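# Uncap pill bottle and pour pills into Thursday's compartment

## Task

Remove the cap from the pill bottle and get every pill into the Thursday compartment of the pill organiser. At the end the organiser must lie flat, the uncapped bottle must stand upright, and the cap must rest on the table.

## Robot and tools

ROBOT. Two arms, left_arm and right_arm, each ending in a five-finger hand: a left hand on left_arm and a right hand on right_arm. Base positions in the scene frame: left_arm (+0.027, +0.263, +0.011) m, right_arm (-0.048, -0.285, +0.023) m, both nearly unrotated. A camera stand behind the arms is fixed to the floor.

FRAME. One scene frame for everything: origin at table-top height midway between the nominal bases, +x out over the table, +z up, +y toward left_arm. The words left and right in names do not match image sides. Each arm has a hand point about 0.05 m in front of the palm. In its own axes +z runs along the straight fingers, +y points out of the palm, and +x runs across the palm away from the thumb for the right hand but toward the thumb for the left hand. Straight fingers extend 0.06 to 0.07 m past the point. A bracket on the little-finger side of the wrist can collide with things.

THE 28-NUMBER ROW. Every row covers both arms, even if one stays still, all numbers in [-1, 1]. Order: left_arm dx, dy, dz, rx, ry, rz; left hand thumb_turn, thumb_bend, index, middle, ring, little, force_limit, speed; then the same fourteen for right_arm. The six pose numbers are an offset, not a pose: they shift the arm's target away from its Hand target as it stood when the action or move began, along scene-frame axes, turning about the Hand target's position. Scale: 1.0 equals 0.6 m for dx, dy, dz and 180 degrees for rx, ry, rz (one rotation vector). Every row of an action counts from that same start, not from the row before; sending the same offset again moves further. Six zeros re-request the current Hand target. The controller clips commanded orientation to within 40 degrees of the measured one.

HAND NUMBERS are absolute targets, not offsets. thumb_turn -1 beside the palm, +1 across in front of it; thumb_bend and the four fingers -1 straight, +1 curled. force_limit maps -1..+1 to about 0..10 N at the fingertip (0..15 N for the two thumb motors). speed rises linearly to full at +0.48; full speed crosses the whole range in 0.49 s. For a soft grip close at speed -0.94 or lower. There is no 'no change' value: to keep a hand as is, resend the eight numbers last sent for it; if none sent yet, send its hand_measured six plus hand_force_limit and hand_speed. With thumb across the palm, the hand grips objects roughly 0.035 to 0.065 m thick, handles down to about 0.025 m. To grip harder, raise force_limit and send a target more closed than hand_measured; to loosen, send one more open.

TOOLS.
execute_actions(actions, cameras): actions is a list of actions; each action is up to 15 rows, one per 1/30 s step, the last row held for the remainder. An empty list returns state plus all camera images.
move(target, speed, blend, blocking, cameras): target is one 28-number row, or up to 15 rows all counted as offsets from the same starting Hand targets. Straight-line paths; speed in m/s, 0.002 to 4.3, default 0.25 (turn rate twice that in rad/s); one value or one per target. blend in m rounds corners; 0 stops at each. Paths end together, capped at 10 s. No obstacle avoidance. blocking=false returns after about 0.5 s while motion continues.
wait(seconds 0 to 10): lets time run with last commands held.
stop: brakes a running move.
zoom_image(camera, region [x0, y0, x1, y1] in pixels, max 504 x 504): closer look at a latest image.
show_instructions: shows reference pages.
finished_scene(scene 1): ends the scene permanently.
Cameras: cam_head_left, cam_head_right, cam_high, cam_left_wrist, cam_right_wrist, all 672x504; pass ["all"], [] or names.

RESULTS. end_effector_position (m) and end_effector_quat_wxyz in the scene frame; Hand target is the last commanded pose after clipping, the base for the next offsets. The hand often rests 1 to 3 cm (up to 5) short, usually low, without touching anything; the next command, even zeros, asks again, or send the gap as an offset. hand_measured, hand_stopped_by (moving, target, force, stalled, fault) and hand_load_n follow the hand-number order; a grip lost shows as hand_load_n falling near 0. A move adds a 'move:' line: done, off_target, moving, held or fault, plus limits such as paced or held. Joint torques include the arm's own weight. MOTOR HOT warns of heating; at 100 °C the arm drops for 30 to 60 s.

CAUTIONS. Nothing may leave the table. Avoid drops, releasing moving parts, fast contacts and hard pushes; a target set far past a contact presses hard. Never let the arms or hands strike or squeeze each other. Do not route paths near an arm's own base. Keep finger loads moderate. Long stretched holds heat motors. Loose objects may get nudged occasionally; check before finishing.

Each tool is called after "Call:" as name(argument=value, ...) on one line, values as JSON.

Reference images:

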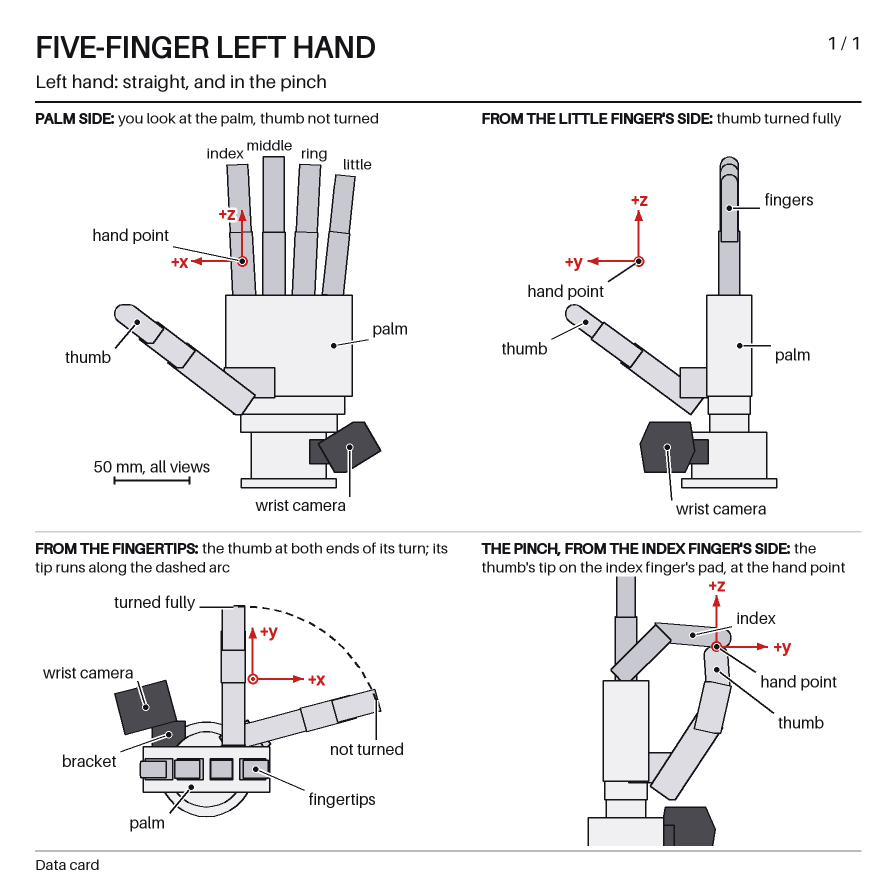

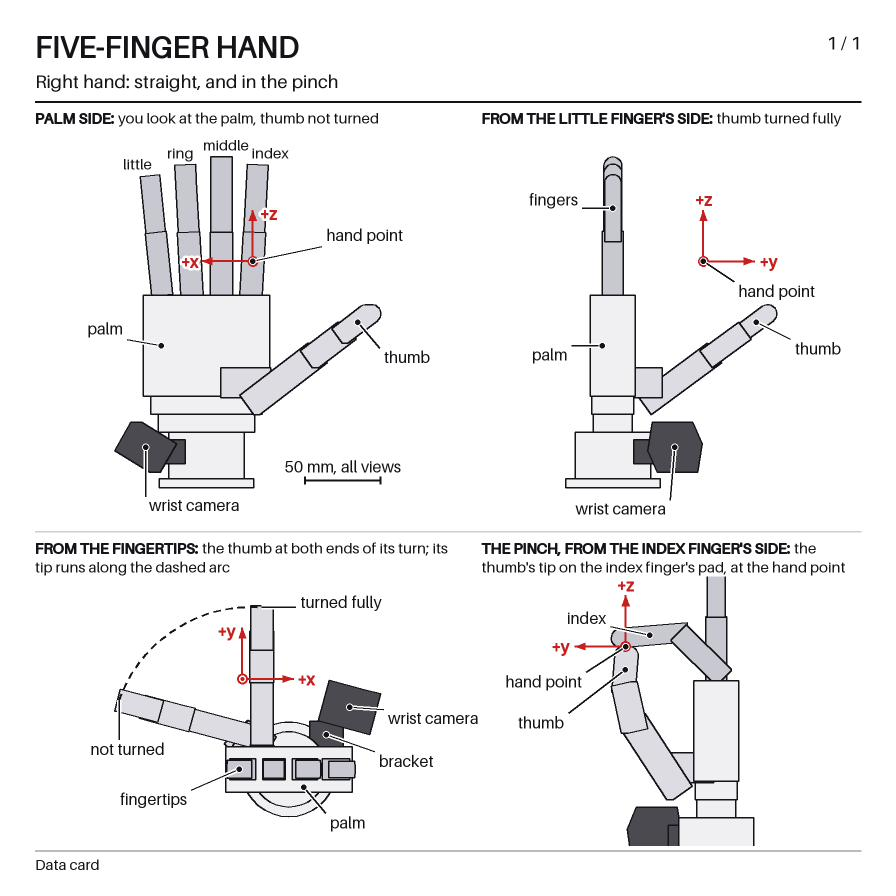

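## Session

Call:
execute_actions(actions=[])

Scene clock: 0.00 s.
left_arm: end_effector_position=(+0.2394, +0.4191, +0.1897) hand_measured=(-1.000, -1.000, -1.000, -1.000, -1.000, -1.000) hand_load_n=(+0.0, +0.0, +0.0, +0.0, +0.0, +0.0) hand_stopped_by=(target, target, target, target, target, target) hand_force_limit=0.00 hand_speed=-0.80 end_effector_quat_wxyz=(-0.067, -0.481, +0.841, +0.238) | right_arm: end_effector_position=(+0.2300, -0.1023, +0.3495) hand_measured=(-1.000, -1.000, -1.000, -1.000, -1.000, -1.000) hand_load_n=(+0.0, +0.0, +0.0, +0.0, +0.0, +0.0) hand_stopped_by=(target, target, target, target, target, target) hand_force_limit=0.00 hand_speed=-0.80 end_effector_quat_wxyz=(+0.558, -0.357, +0.744, -0.093)
Joint positions: left_arm=[0.245 1.365 1.048 -1.524 -0.425 0.735] | right_arm=[0.5 0.415 0.646 -0.609 0.205 1.039]
Joint velocities: within noise
Joint torques (N m): no reading
Motor temperatures (°C): left_arm=[28 29 33 29 31 33] | right_arm=[31 33 30 31 33 29]
Heat: left arm: hottest elbow 33 °C; right arm: hottest shoulder 33 °C.
Hand target: left_arm +0.2469, +0.4211, +0.1962; -0.055, -0.484, +0.841, +0.234 | right_arm +0.2305, -0.1021, +0.3649; +0.569, -0.352, +0.738, -0.092

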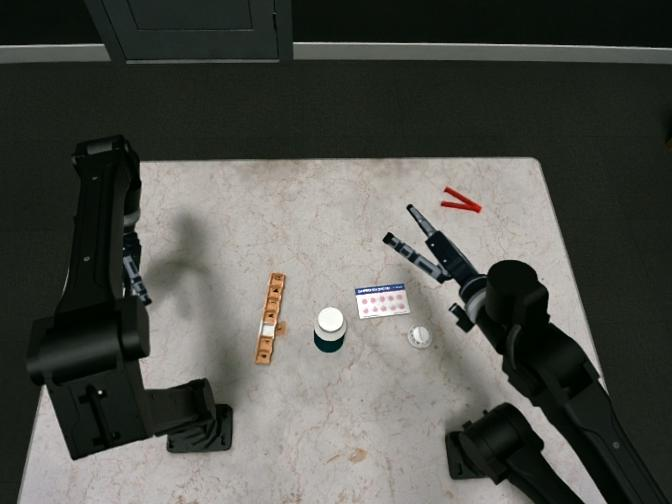

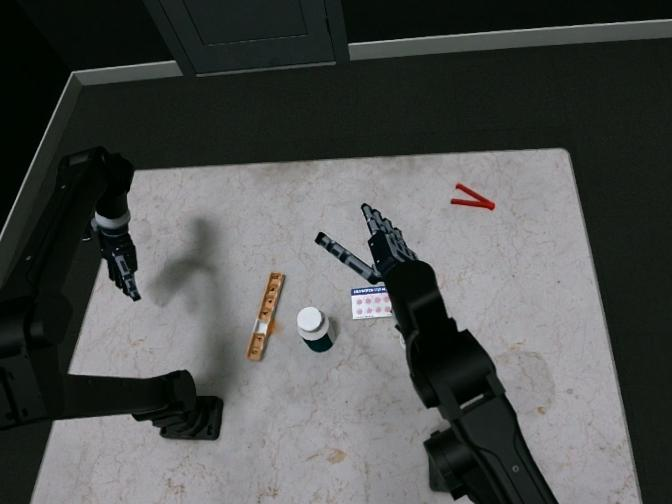

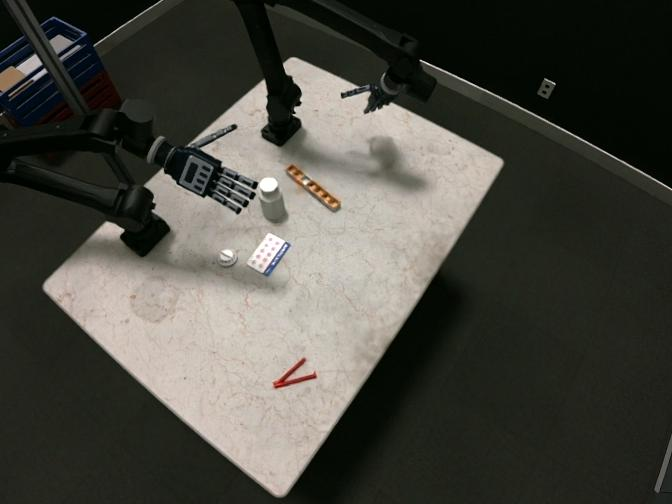

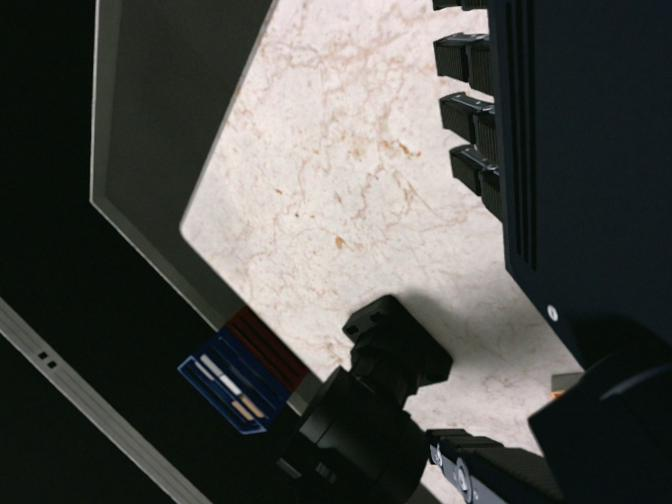

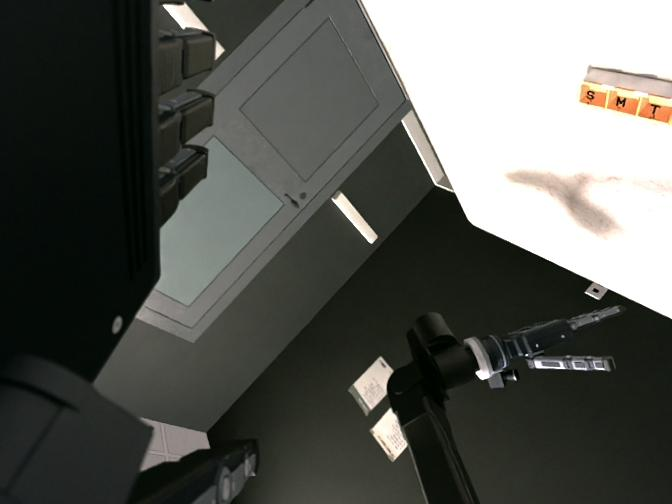

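Call:
zoom_image(camera="cam_head_left", region=[230, 250, 450, 380])

Call:
zoom_image(camera="cam_head_right", region=[230, 250, 450, 380])

Call:
zoom_image(camera="cam_high", region=[200, 140, 380, 290])

Call:
zoom_image(camera="cam_right_wrist", region=[560, 40, 672, 140])

Scaled by 2.291 from the camera's 672x504 image, which has a finer 960x720 frame.

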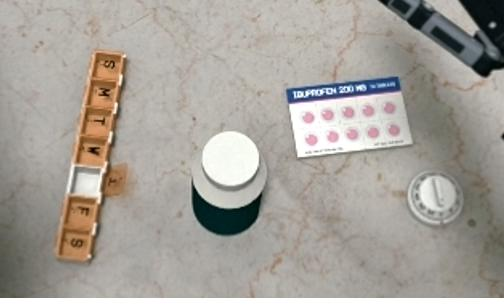

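Scaled by 2.291 from the camera's 672x504 image, which has a finer 960x720 frame.

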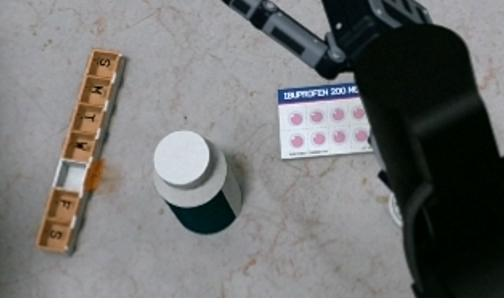

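Scaled by 2.800 from the camera's 672x504 image, which has a finer 960x720 frame.

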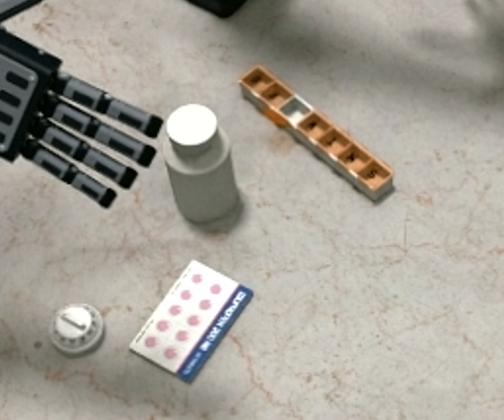

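Scaled by 4.500 from the camera's 672x504 image, which has a finer 960x720 frame.

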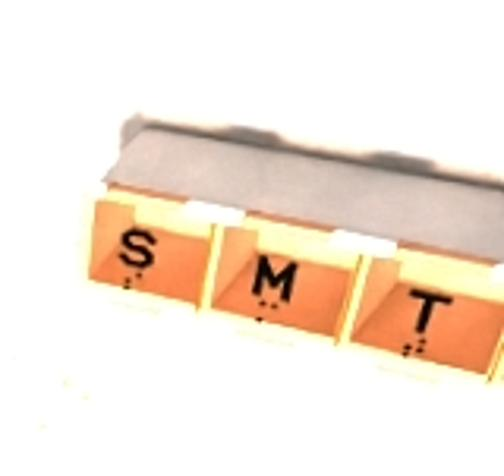

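Call:
zoom_image(camera="cam_high", region=[250, 170, 300, 230])

Call:
zoom_image(camera="cam_head_left", region=[300, 295, 360, 360])

Call:
zoom_image(camera="cam_head_left", region=[250, 300, 300, 370])

Scaled by 8.400 from the camera's 672x504 image, which has a finer 960x720 frame.

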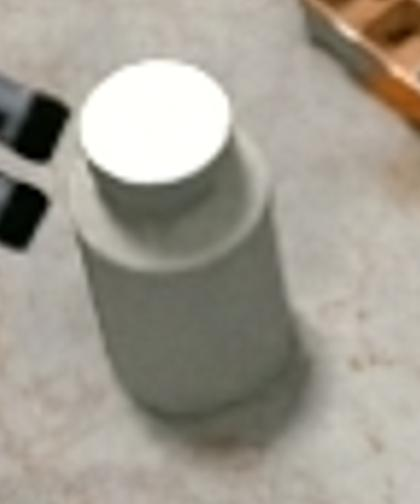

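Scaled by 7.754 from the camera's 672x504 image, which has a finer 960x720 frame.

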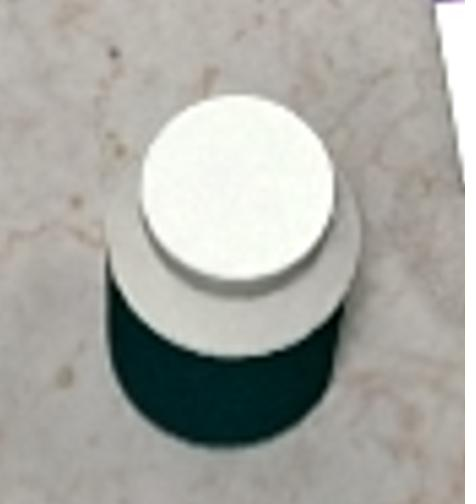

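Scaled by 7.200 from the camera's 672x504 image, which has a finer 960x720 frame.

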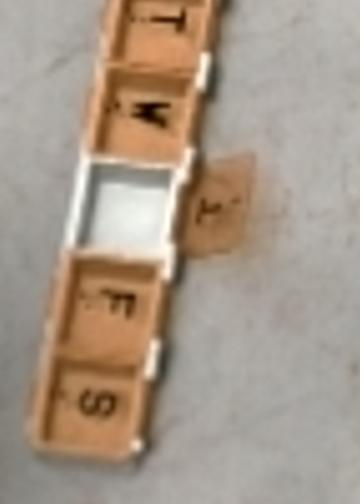

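Call:
move(target=[0,0,0,0,0,0,-1,-1,-1,-1,-1,-1,0,-0.8,-0.0692,0.1718,-0.1582,0.1742,0.0649,0.0704,1,-1,-1,-1,-1,-1,0,0], speed=0.15, cameras=["all"])

Scene clock: 193.80 s.
left_arm: end_effector_position=(+0.2394, +0.4191, +0.1897) hand_measured=(-1.000, -1.000, -1.000, -1.000, -1.000, -1.000) hand_load_n=(+0.0, +0.0, +0.0, +0.0, +0.0, +0.0) hand_stopped_by=(target, target, target, target, target, target) hand_force_limit=0.00 hand_speed=-0.80 end_effector_quat_wxyz=(-0.067, -0.481, +0.841, +0.238) | right_arm: end_effector_position=(+0.1919, -0.0031, +0.2725) hand_measured=(+1.000, -1.000, -1.000, -1.000, -1.000, -1.000) hand_load_n=(+0.0, +0.0, +0.0, +0.0, +0.0, +0.0) hand_stopped_by=(target, target, target, target, target, target) hand_force_limit=0.00 hand_speed=0.00 end_effector_quat_wxyz=(+0.573, -0.270, +0.747, +0.202)
Joint positions: left_arm=[0.245 1.365 1.048 -1.524 -0.425 0.735] | right_arm=[0.721 0.51 0.289 -0.044 0.037 1.572]
Joint torques (N m): left_arm=[0.44 -8.53 10.63 -0.54 -0.22 0.14] | right_arm=[3.37 1.96 9.52 2.54 0.07 0.1]
Motor temperatures (°C): left_arm=[28 30 41 28 31 32] | right_arm=[30 32 43 31 31 28]
Heat: left arm: hottest elbow 41 °C; right arm: hottest elbow 43 °C.
Hand target: left_arm +0.2469, +0.4211, +0.1962; -0.055, -0.484, +0.841, +0.234 | right_arm +0.1889, +0.0010, +0.2699; +0.572, -0.272, +0.745, +0.208
Off the commanded pose: left_arm 0.010 m, 1 deg | right_arm 0.006 m, 1 deg.
move: done
camera_calibration:
cam_right_wrist: T_world_to_cam=[[-0.700445, 0.676523, -0.227362, 0.194584], [-0.342184, -0.0387647, 0.938833, -0.195126], [0.626329, 0.7354, 0.258648, -0.071198], [0, 0, 0, 1]] pos_world=[0.11412, -0.0868457, 0.245847]

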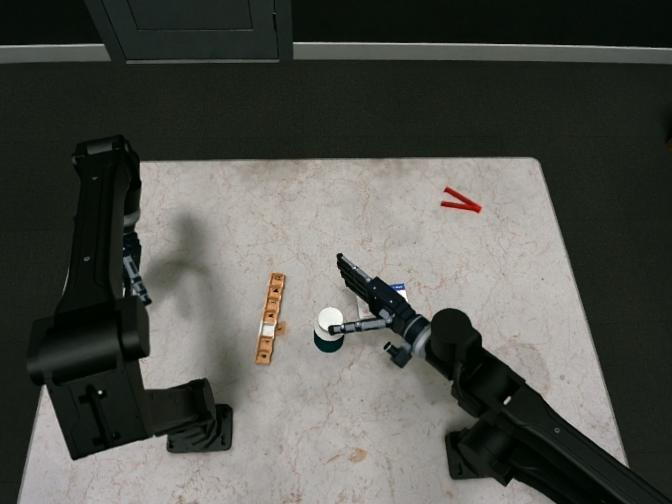

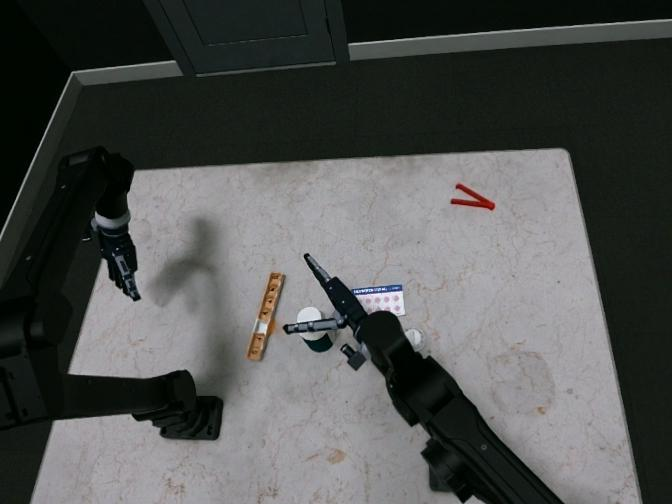

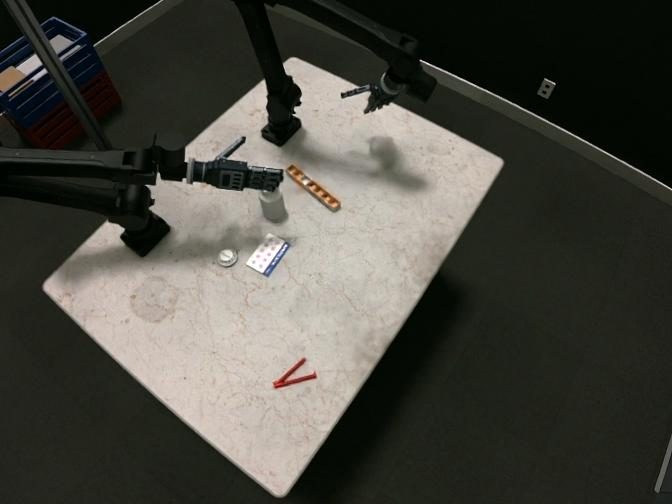

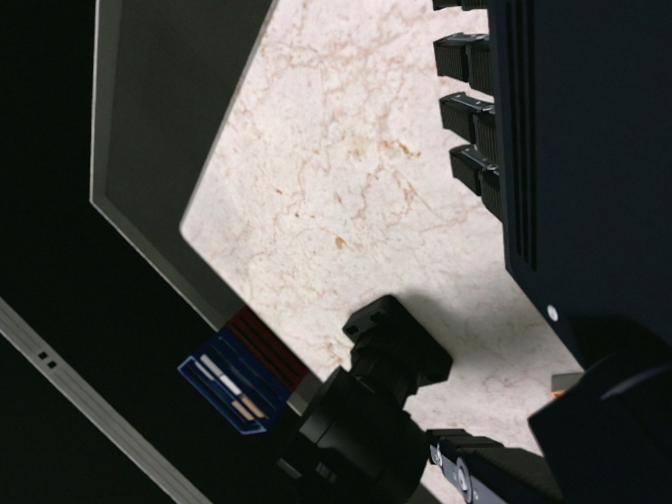

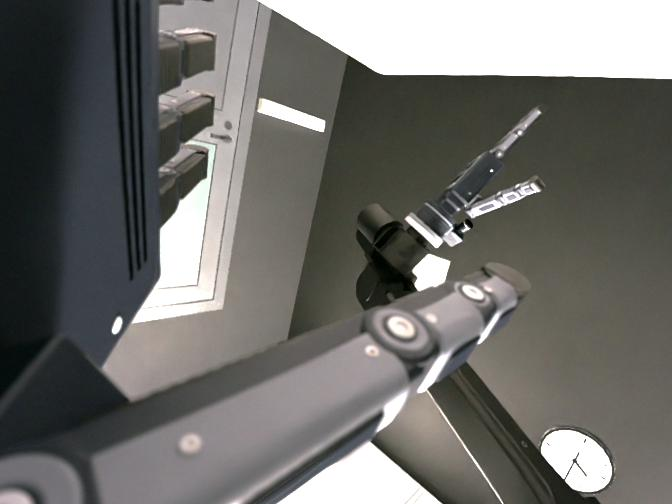

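Call:
zoom_image(camera="cam_head_left", region=[290, 240, 430, 370])

Call:
zoom_image(camera="cam_head_right", region=[260, 240, 400, 370])

Call:
zoom_image(camera="cam_high", region=[180, 120, 320, 240])

Scaled by 3.600 from the camera's 672x504 image, which has a finer 960x720 frame.

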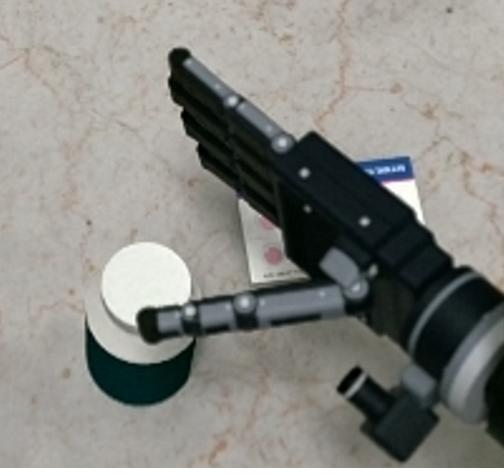

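Scaled by 3.600 from the camera's 672x504 image, which has a finer 960x720 frame.

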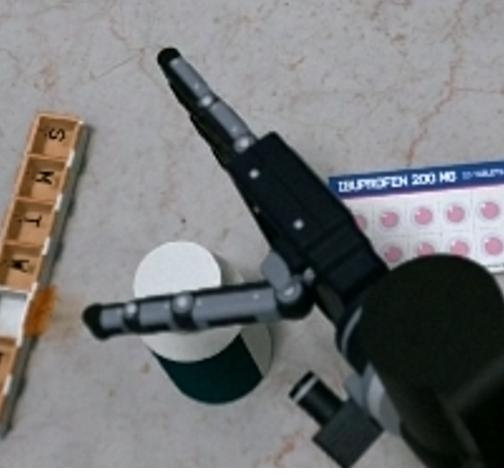

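Scaled by 3.600 from the camera's 672x504 image, which has a finer 960x720 frame.

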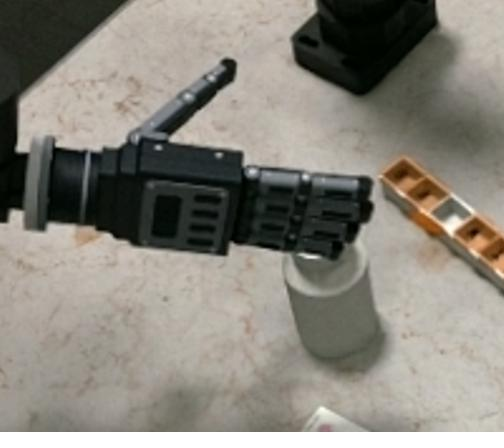

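Call:
move(target=[[0,0,0,0,0,0,-1,-1,-1,-1,-1,-1,0,-0.8,0.0143,0.0233,0,0,0,0,1,-1,-1,-1,-1,-1,0,0],[0,0,0,0,0,0,-1,-1,-1,-1,-1,-1,0,-0.8,0.0143,0.0233,-0.1,0,0,0,1,-1,-1,-1,-1,-1,0,0]], speed=0.1, cameras=["cam_head_left","cam_head_right","cam_high","cam_right_wrist"])

Scene clock: 217.90 s.
left_arm: end_effector_position=(+0.2394, +0.4191, +0.1897) hand_measured=(-1.000, -1.000, -1.000, -1.000, -1.000, -1.000) hand_load_n=(+0.0, +0.0, +0.0, +0.0, +0.0, +0.0) hand_stopped_by=(target, target, target, target, target, target) hand_force_limit=0.00 hand_speed=-0.80 end_effector_quat_wxyz=(-0.067, -0.481, +0.841, +0.238) | right_arm: end_effector_position=(+0.2020, +0.0115, +0.2121) hand_measured=(+1.000, -1.000, -1.000, -1.000, -1.000, -1.000) hand_load_n=(-0.5, +0.0, +0.0, +0.0, +0.0, +0.0) hand_stopped_by=(target, target, target, target, target, target) hand_force_limit=0.00 hand_speed=0.00 end_effector_quat_wxyz=(+0.573, -0.270, +0.747, +0.202)
Joint positions: left_arm=[0.245 1.365 1.048 -1.524 -0.425 0.735] | right_arm=[0.745 0.768 0.179 0.323 0.061 1.579]
Joint torques (N m): left_arm=[0.56 -8.53 10.67 -0.57 -0.22 0.13] | right_arm=[3.43 0.97 8.24 2.73 0.05 0.12]
Heat: left arm: hottest elbow 41 °C; right arm: hottest elbow 42 °C.
Hand target: left_arm +0.2469, +0.4211, +0.1962; -0.055, -0.484, +0.841, +0.234 | right_arm +0.1974, +0.0150, +0.2098; +0.572, -0.272, +0.745, +0.208
Off the commanded pose: left_arm 0.010 m, 1 deg | right_arm 0.006 m, 1 deg.
move: done
camera_calibration:
cam_right_wrist: T_world_to_cam=[[-0.699886, 0.677213, -0.227029, 0.177807], [-0.341901, -0.0385759, 0.938944, -0.134377], [0.627107, 0.734775, 0.258539, -0.0727452], [0, 0, 0, 1]] pos_world=[0.12412, -0.0721459, 0.185347]
Images, in order (width x height): cam_head_left 672x504, cam_head_right 672x504, cam_high 672x504, cam_right_wrist 672x504.

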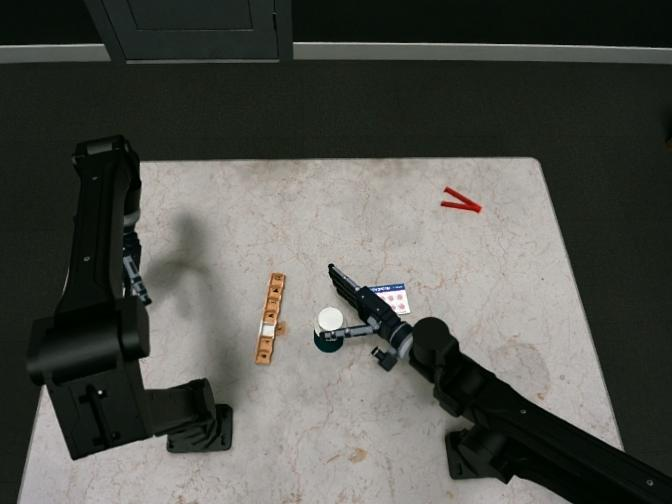

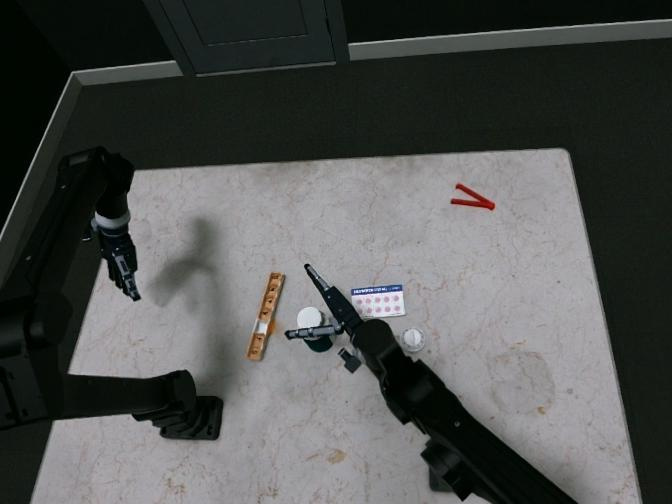

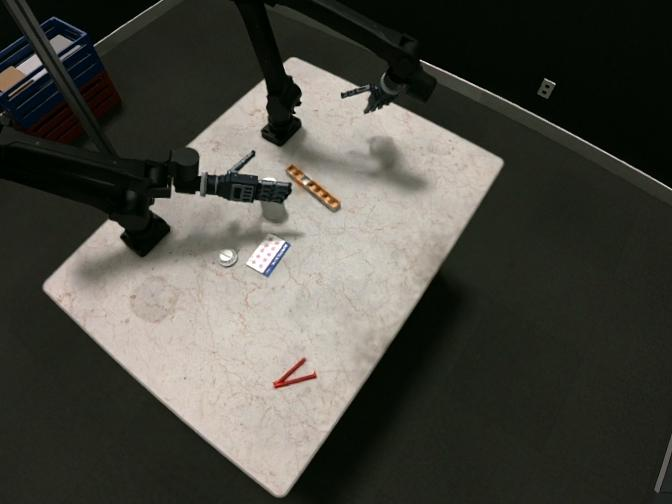

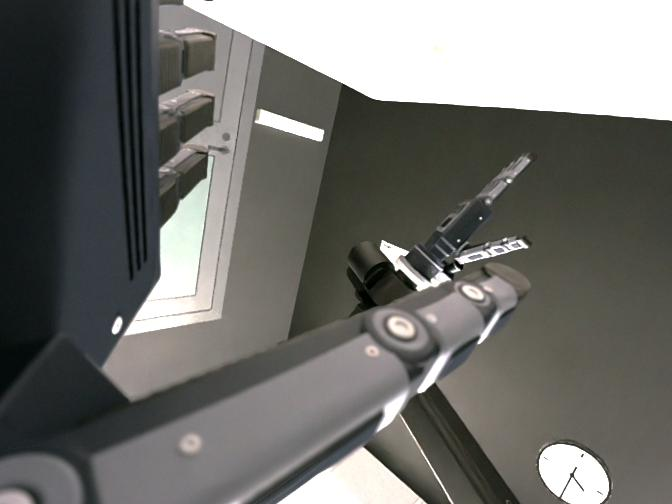

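Call:
zoom_image(camera="cam_head_left", region=[290, 250, 410, 370])

Call:
zoom_image(camera="cam_head_right", region=[260, 250, 380, 370])

Call:
zoom_image(camera="cam_high", region=[200, 140, 320, 240])

Scaled by 4.200 from the camera's 672x504 image, which has a finer 960x720 frame.

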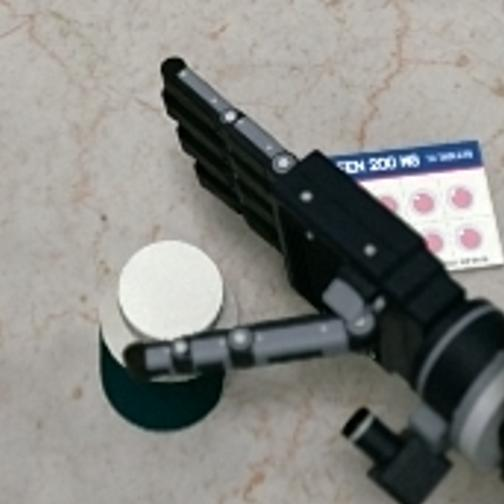

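Scaled by 4.200 from the camera's 672x504 image, which has a finer 960x720 frame.

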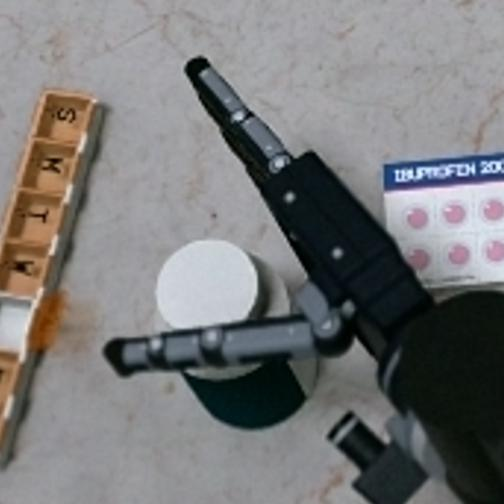

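Scaled by 4.200 from the camera's 672x504 image, which has a finer 960x720 frame.

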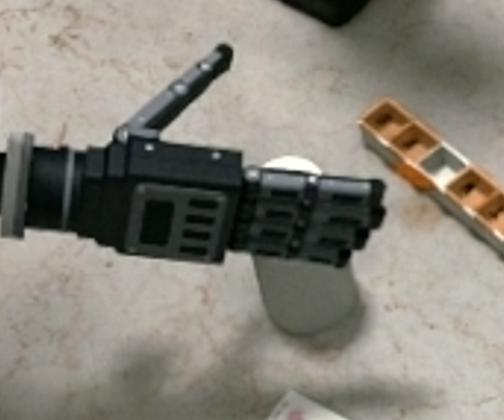

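Call:
move(target=[0,0,0,0,0,0,-1,-1,-1,-1,-1,-1,0,-0.8,0,0,-0.155,0,0,0,1,-1,-1,-1,-1,-1,0,0], speed=0.08, cameras=["cam_head_left","cam_head_right","cam_high","cam_right_wrist"])

Scene clock: 229.20 s.
left_arm: end_effector_position=(+0.2394, +0.4191, +0.1897) hand_measured=(-1.000, -1.000, -1.000, -1.000, -1.000, -1.000) hand_load_n=(+0.0, +0.0, +0.0, +0.0, +0.0, +0.0) hand_stopped_by=(target, target, target, target, target, target) hand_force_limit=0.00 hand_speed=-0.80 end_effector_quat_wxyz=(-0.067, -0.481, +0.841, +0.238) | right_arm: end_effector_position=(+0.2038, +0.0128, +0.1184) hand_measured=(+1.000, -1.000, -1.000, -1.000, -1.000, -1.000) hand_load_n=(+0.0, +0.0, +0.0, +0.0, +0.0, +0.0) hand_stopped_by=(target, target, target, target, target, target) hand_force_limit=0.00 hand_speed=0.00 end_effector_quat_wxyz=(+0.574, -0.269, +0.747, +0.201)
Joint positions: left_arm=[0.245 1.365 1.048 -1.524 -0.425 0.735] | right_arm=[0.745 1.487 0.07 1.155 0.063 1.579]
Joint torques (N m): left_arm=[0.38 -8.53 10.66 -0.55 -0.22 0.13] | right_arm=[3.31 -3.66 2.26 2.76 -0.05 0.12]
Heat: left arm: hottest elbow 41 °C; right arm: hottest elbow 41 °C.
Hand target: left_arm +0.2469, +0.4211, +0.1962; -0.055, -0.484, +0.841, +0.234 | right_arm +0.1975, +0.0150, +0.1169; +0.572, -0.272, +0.745, +0.208
Off the commanded pose: left_arm 0.010 m, 1 deg | right_arm 0.007 m, 1 deg.
move: done
camera_calibration:
cam_right_wrist: T_world_to_cam=[[-0.698125, 0.678789, -0.227744, 0.156617], [-0.344195, -0.0392609, 0.938077, -0.0452526], [0.627815, 0.733283, 0.261045, -0.0510563], [0, 0, 0, 1]] pos_world=[0.125817, -0.070648, 0.0914471]
Images, in order (width x height): cam_head_left 672x504, cam_head_right 672x504, cam_high 672x504, cam_right_wrist 672x504.

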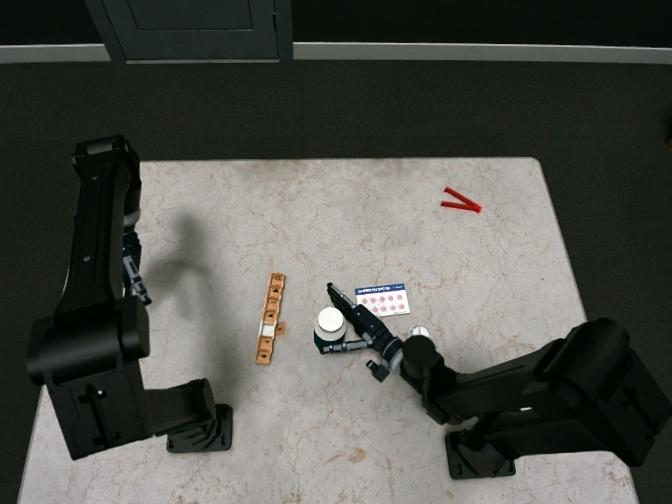

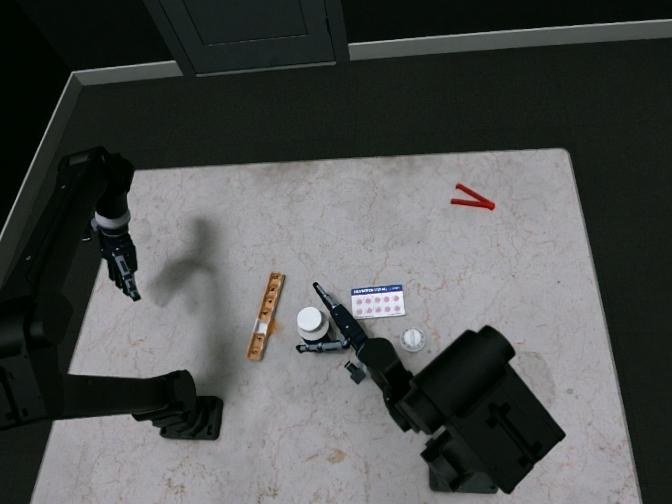

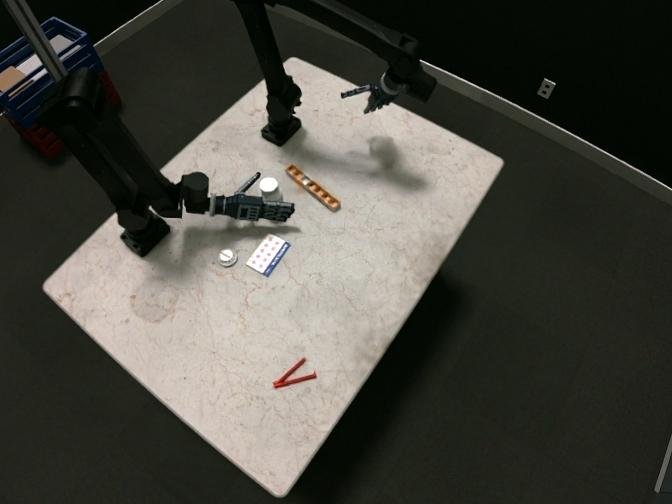

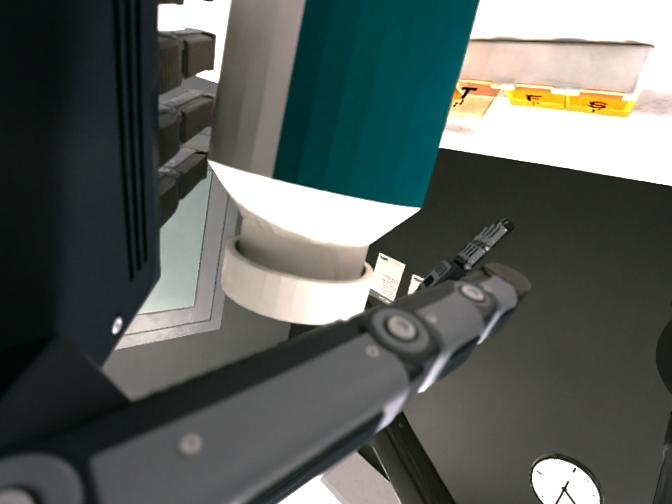

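Call:
zoom_image(camera="cam_right_wrist", region=[140, 0, 500, 360])

Call:
zoom_image(camera="cam_head_left", region=[290, 260, 410, 380])

Call:
zoom_image(camera="cam_high", region=[190, 140, 310, 240])

Scaled by 1.400 from the camera's 672x504 image, which has a finer 960x720 frame.

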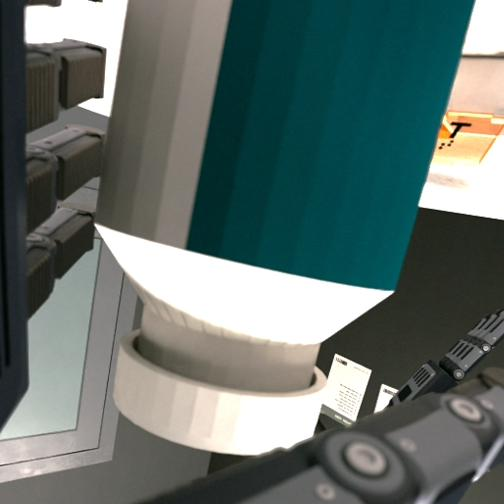

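Scaled by 4.200 from the camera's 672x504 image, which has a finer 960x720 frame.

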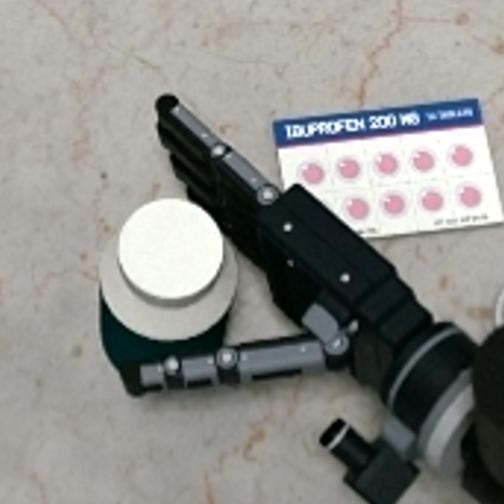

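Scaled by 4.200 from the camera's 672x504 image, which has a finer 960x720 frame.

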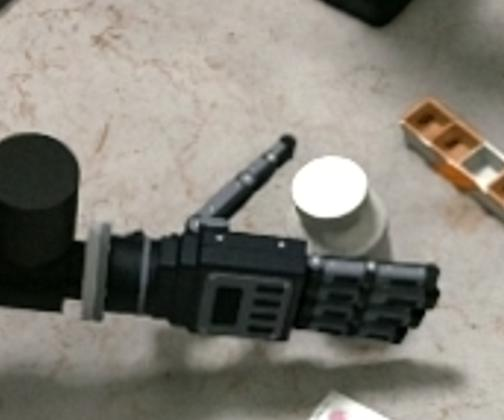

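Call:
move(target=[[0,0,0,0,0,0,-1,-1,-1,-1,-1,-1,0,-0.8,0,0,0,0,0,0,1,-1,-0.4,-0.4,-0.4,-0.4,-0.6,-0.4],[0,0,0,0,0,0,-1,-1,-1,-1,-1,-1,0,-0.8,-0.006,0.004,-0.02,0,0,0,1,-1,-0.4,-0.4,-0.4,-0.4,-0.6,-0.4]], speed=0.05, cameras=["cam_head_left","cam_high","cam_right_wrist"])

Scene clock: 256.73 s.
left_arm: end_effector_position=(+0.2394, +0.4191, +0.1897) hand_measured=(-1.000, -1.000, -1.000, -1.000, -1.000, -1.000) hand_load_n=(+0.0, +0.0, +0.0, +0.0, +0.0, +0.0) hand_stopped_by=(target, target, target, target, target, target) hand_force_limit=0.00 hand_speed=-0.80 end_effector_quat_wxyz=(-0.067, -0.481, +0.841, +0.238) | right_arm: end_effector_position=(+0.2007, +0.0160, +0.1068) hand_measured=(+1.000, -1.000, -0.400, -0.400, -0.400, -0.400) hand_load_n=(-0.5, +0.0, +0.0, +0.0, +0.0, +0.0) hand_stopped_by=(target, target, target, target, target, target) hand_force_limit=-0.60 hand_speed=-0.40 end_effector_quat_wxyz=(+0.575, -0.269, +0.746, +0.202)
Joint positions: left_arm=[0.245 1.365 1.048 -1.524 -0.425 0.735] | right_arm=[0.767 1.616 0.07 1.284 0.082 1.585]
Joint torques (N m): left_arm=[0.5 -8.47 10.66 -0.55 -0.22 0.12] | right_arm=[3.43 -4.31 1.01 2.69 0.07 0.13]
Motor temperatures (°C): left_arm=[28 30 41 28 31 31] | right_arm=[30 32 37 32 31 28]
Heat: left arm: hottest elbow 41 °C; right arm: hottest elbow 37 °C.
Hand target: left_arm +0.2469, +0.4211, +0.1962; -0.055, -0.484, +0.841, +0.234 | right_arm +0.1939, +0.0173, +0.1049; +0.572, -0.272, +0.745, +0.208
Off the commanded pose: left_arm 0.010 m, 1 deg | right_arm 0.007 m, 1 deg.
move: done
camera_calibration:
cam_right_wrist: T_world_to_cam=[[-0.699105, 0.677923, -0.227318, 0.149737], [-0.345159, -0.0415433, 0.937624, -0.035001], [0.626193, 0.733958, 0.263034, -0.0482497], [0, 0, 0, 1]] pos_world=[0.122815, -0.0675511, 0.0795471]
Images, in order (width x height): cam_head_left 672x504, cam_high 672x504, cam_right_wrist 672x504.

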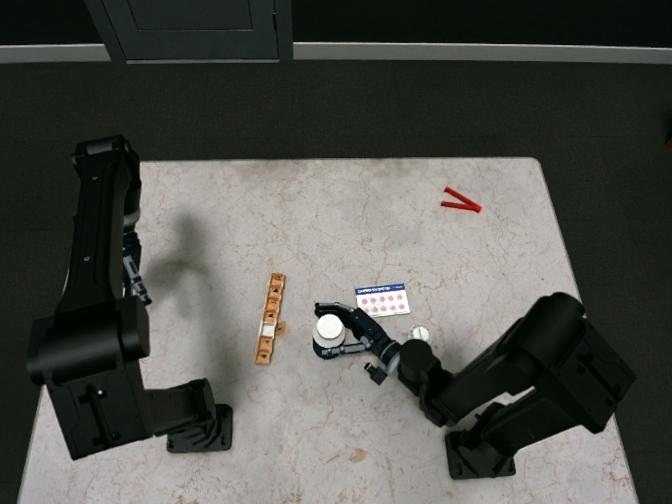

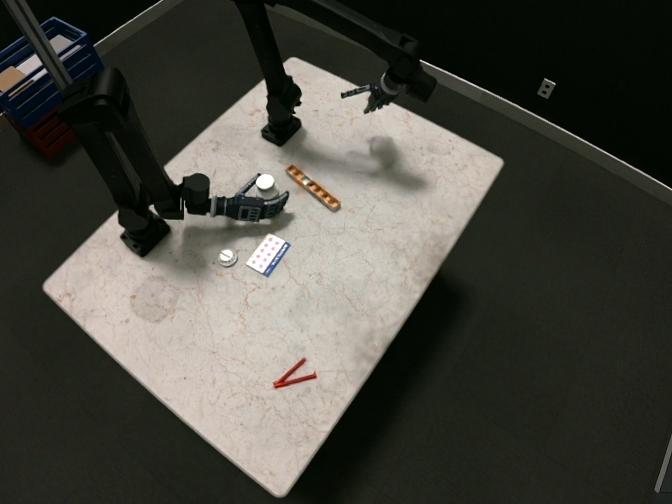

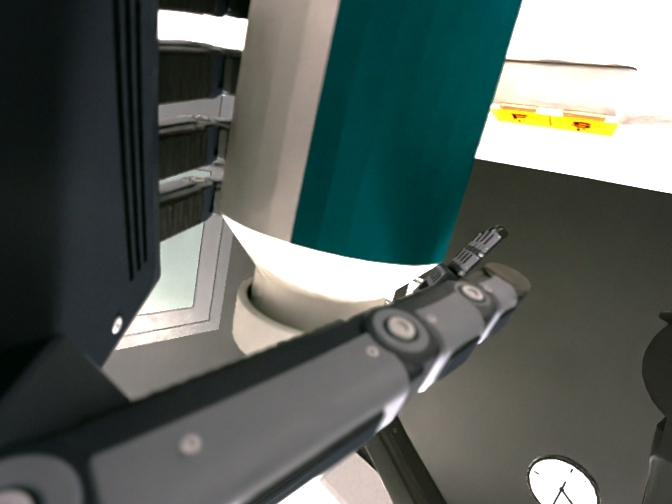

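Call:
move(target=[[0,0,0,0,0,0,-1,-1,-1,-1,-1,-1,0,-0.8,0,0,-0.023,0,0,0,1,-1,-0.4,-0.4,-0.4,-0.4,-0.6,-0.4]], speed=0.04, cameras=["cam_head_left","cam_head_right","cam_high","cam_right_wrist"])

Scene clock: 270.40 s.
left_arm: end_effector_position=(+0.2394, +0.4191, +0.1897) hand_measured=(-1.000, -1.000, -1.000, -1.000, -1.000, -1.000) hand_load_n=(+0.0, +0.0, -0.5, +0.0, +0.0, +0.0) hand_stopped_by=(target, target, target, target, target, target) hand_force_limit=0.00 hand_speed=-0.80 end_effector_quat_wxyz=(-0.067, -0.481, +0.841, +0.238) | right_arm: end_effector_position=(+0.1990, +0.0145, +0.0914) hand_measured=(+1.000, -1.000, -0.400, -0.400, -0.400, -0.400) hand_load_n=(+0.0, +0.0, +0.0, +0.0, +0.0, +0.0) hand_stopped_by=(target, target, target, target, target, target) hand_force_limit=-0.60 hand_speed=-0.40 end_effector_quat_wxyz=(+0.573, -0.270, +0.747, +0.201)
Joint positions: left_arm=[0.245 1.365 1.048 -1.524 -0.425 0.735] | right_arm=[0.767 1.765 0.07 1.429 0.083 1.585]
Joint torques (N m): left_arm=[0.44 -8.53 10.65 -0.54 -0.22 0.13] | right_arm=[3.37 -5.19 0.21 2.91 0.07 0.14]
Heat: left arm: hottest elbow 41 °C; right arm: hottest elbow 36 °C.
Hand target: left_arm +0.2469, +0.4211, +0.1962; -0.055, -0.484, +0.841, +0.234 | right_arm +0.1938, +0.0174, +0.0911; +0.572, -0.272, +0.745, +0.208
Off the commanded pose: left_arm 0.010 m, 1 deg | right_arm 0.006 m, 1 deg.
move: done
camera_calibration:
cam_right_wrist: T_world_to_cam=[[-0.69991, 0.67712, -0.227231, 0.146373], [-0.341847, -0.0382459, 0.938977, -0.0220399], [0.62711, 0.734878, 0.25824, -0.0417893], [0, 0, 0, 1]] pos_world=[0.121121, -0.0692453, 0.0647472]
Images, in order (width x height): cam_head_left 672x504, cam_head_right 672x504, cam_high 672x504, cam_right_wrist 672x504.

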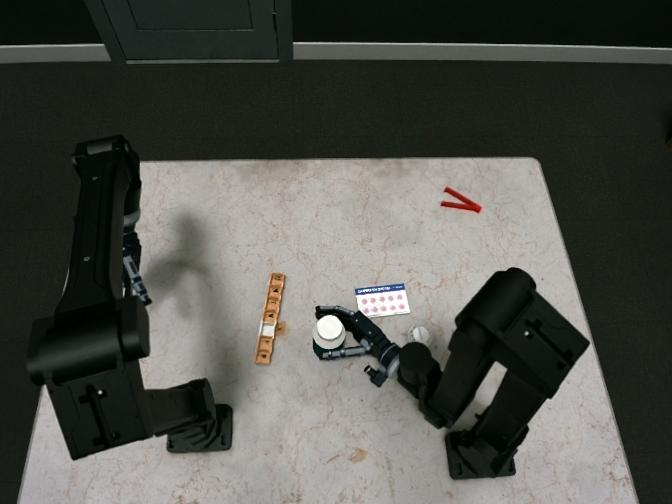

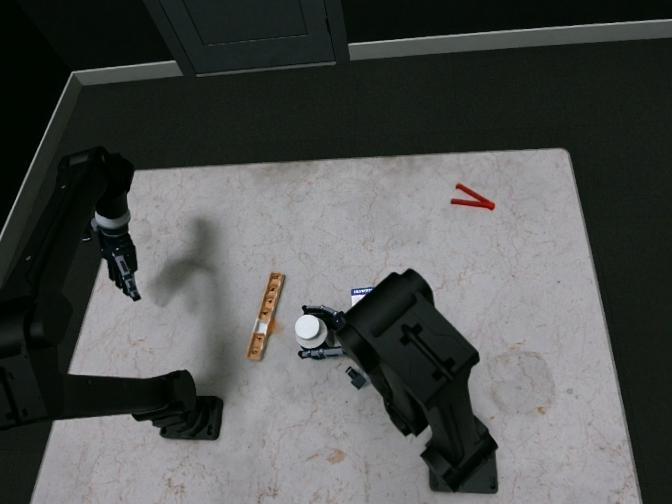

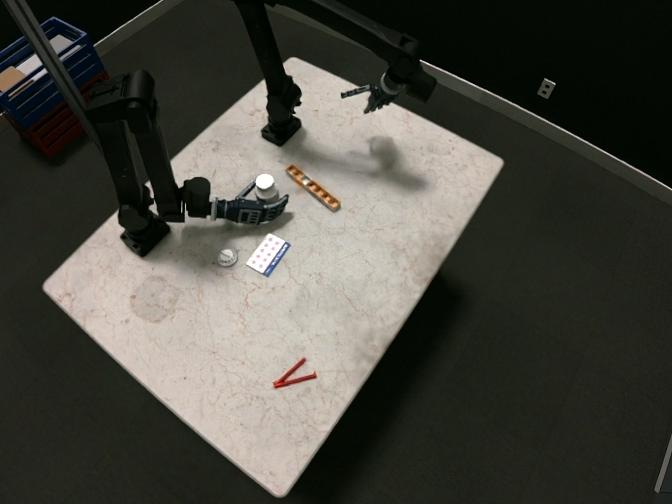

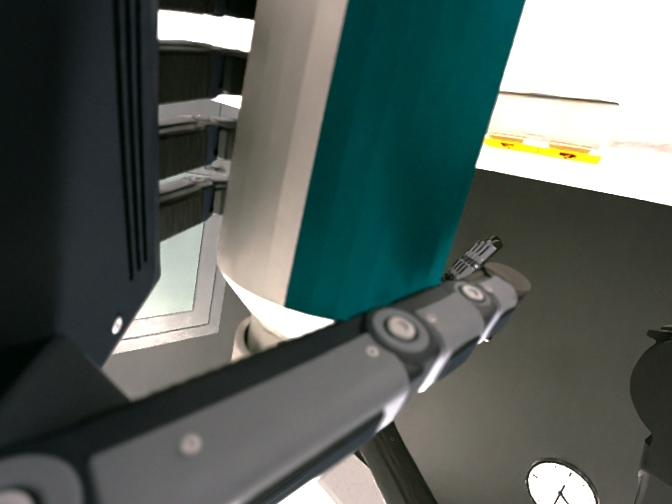

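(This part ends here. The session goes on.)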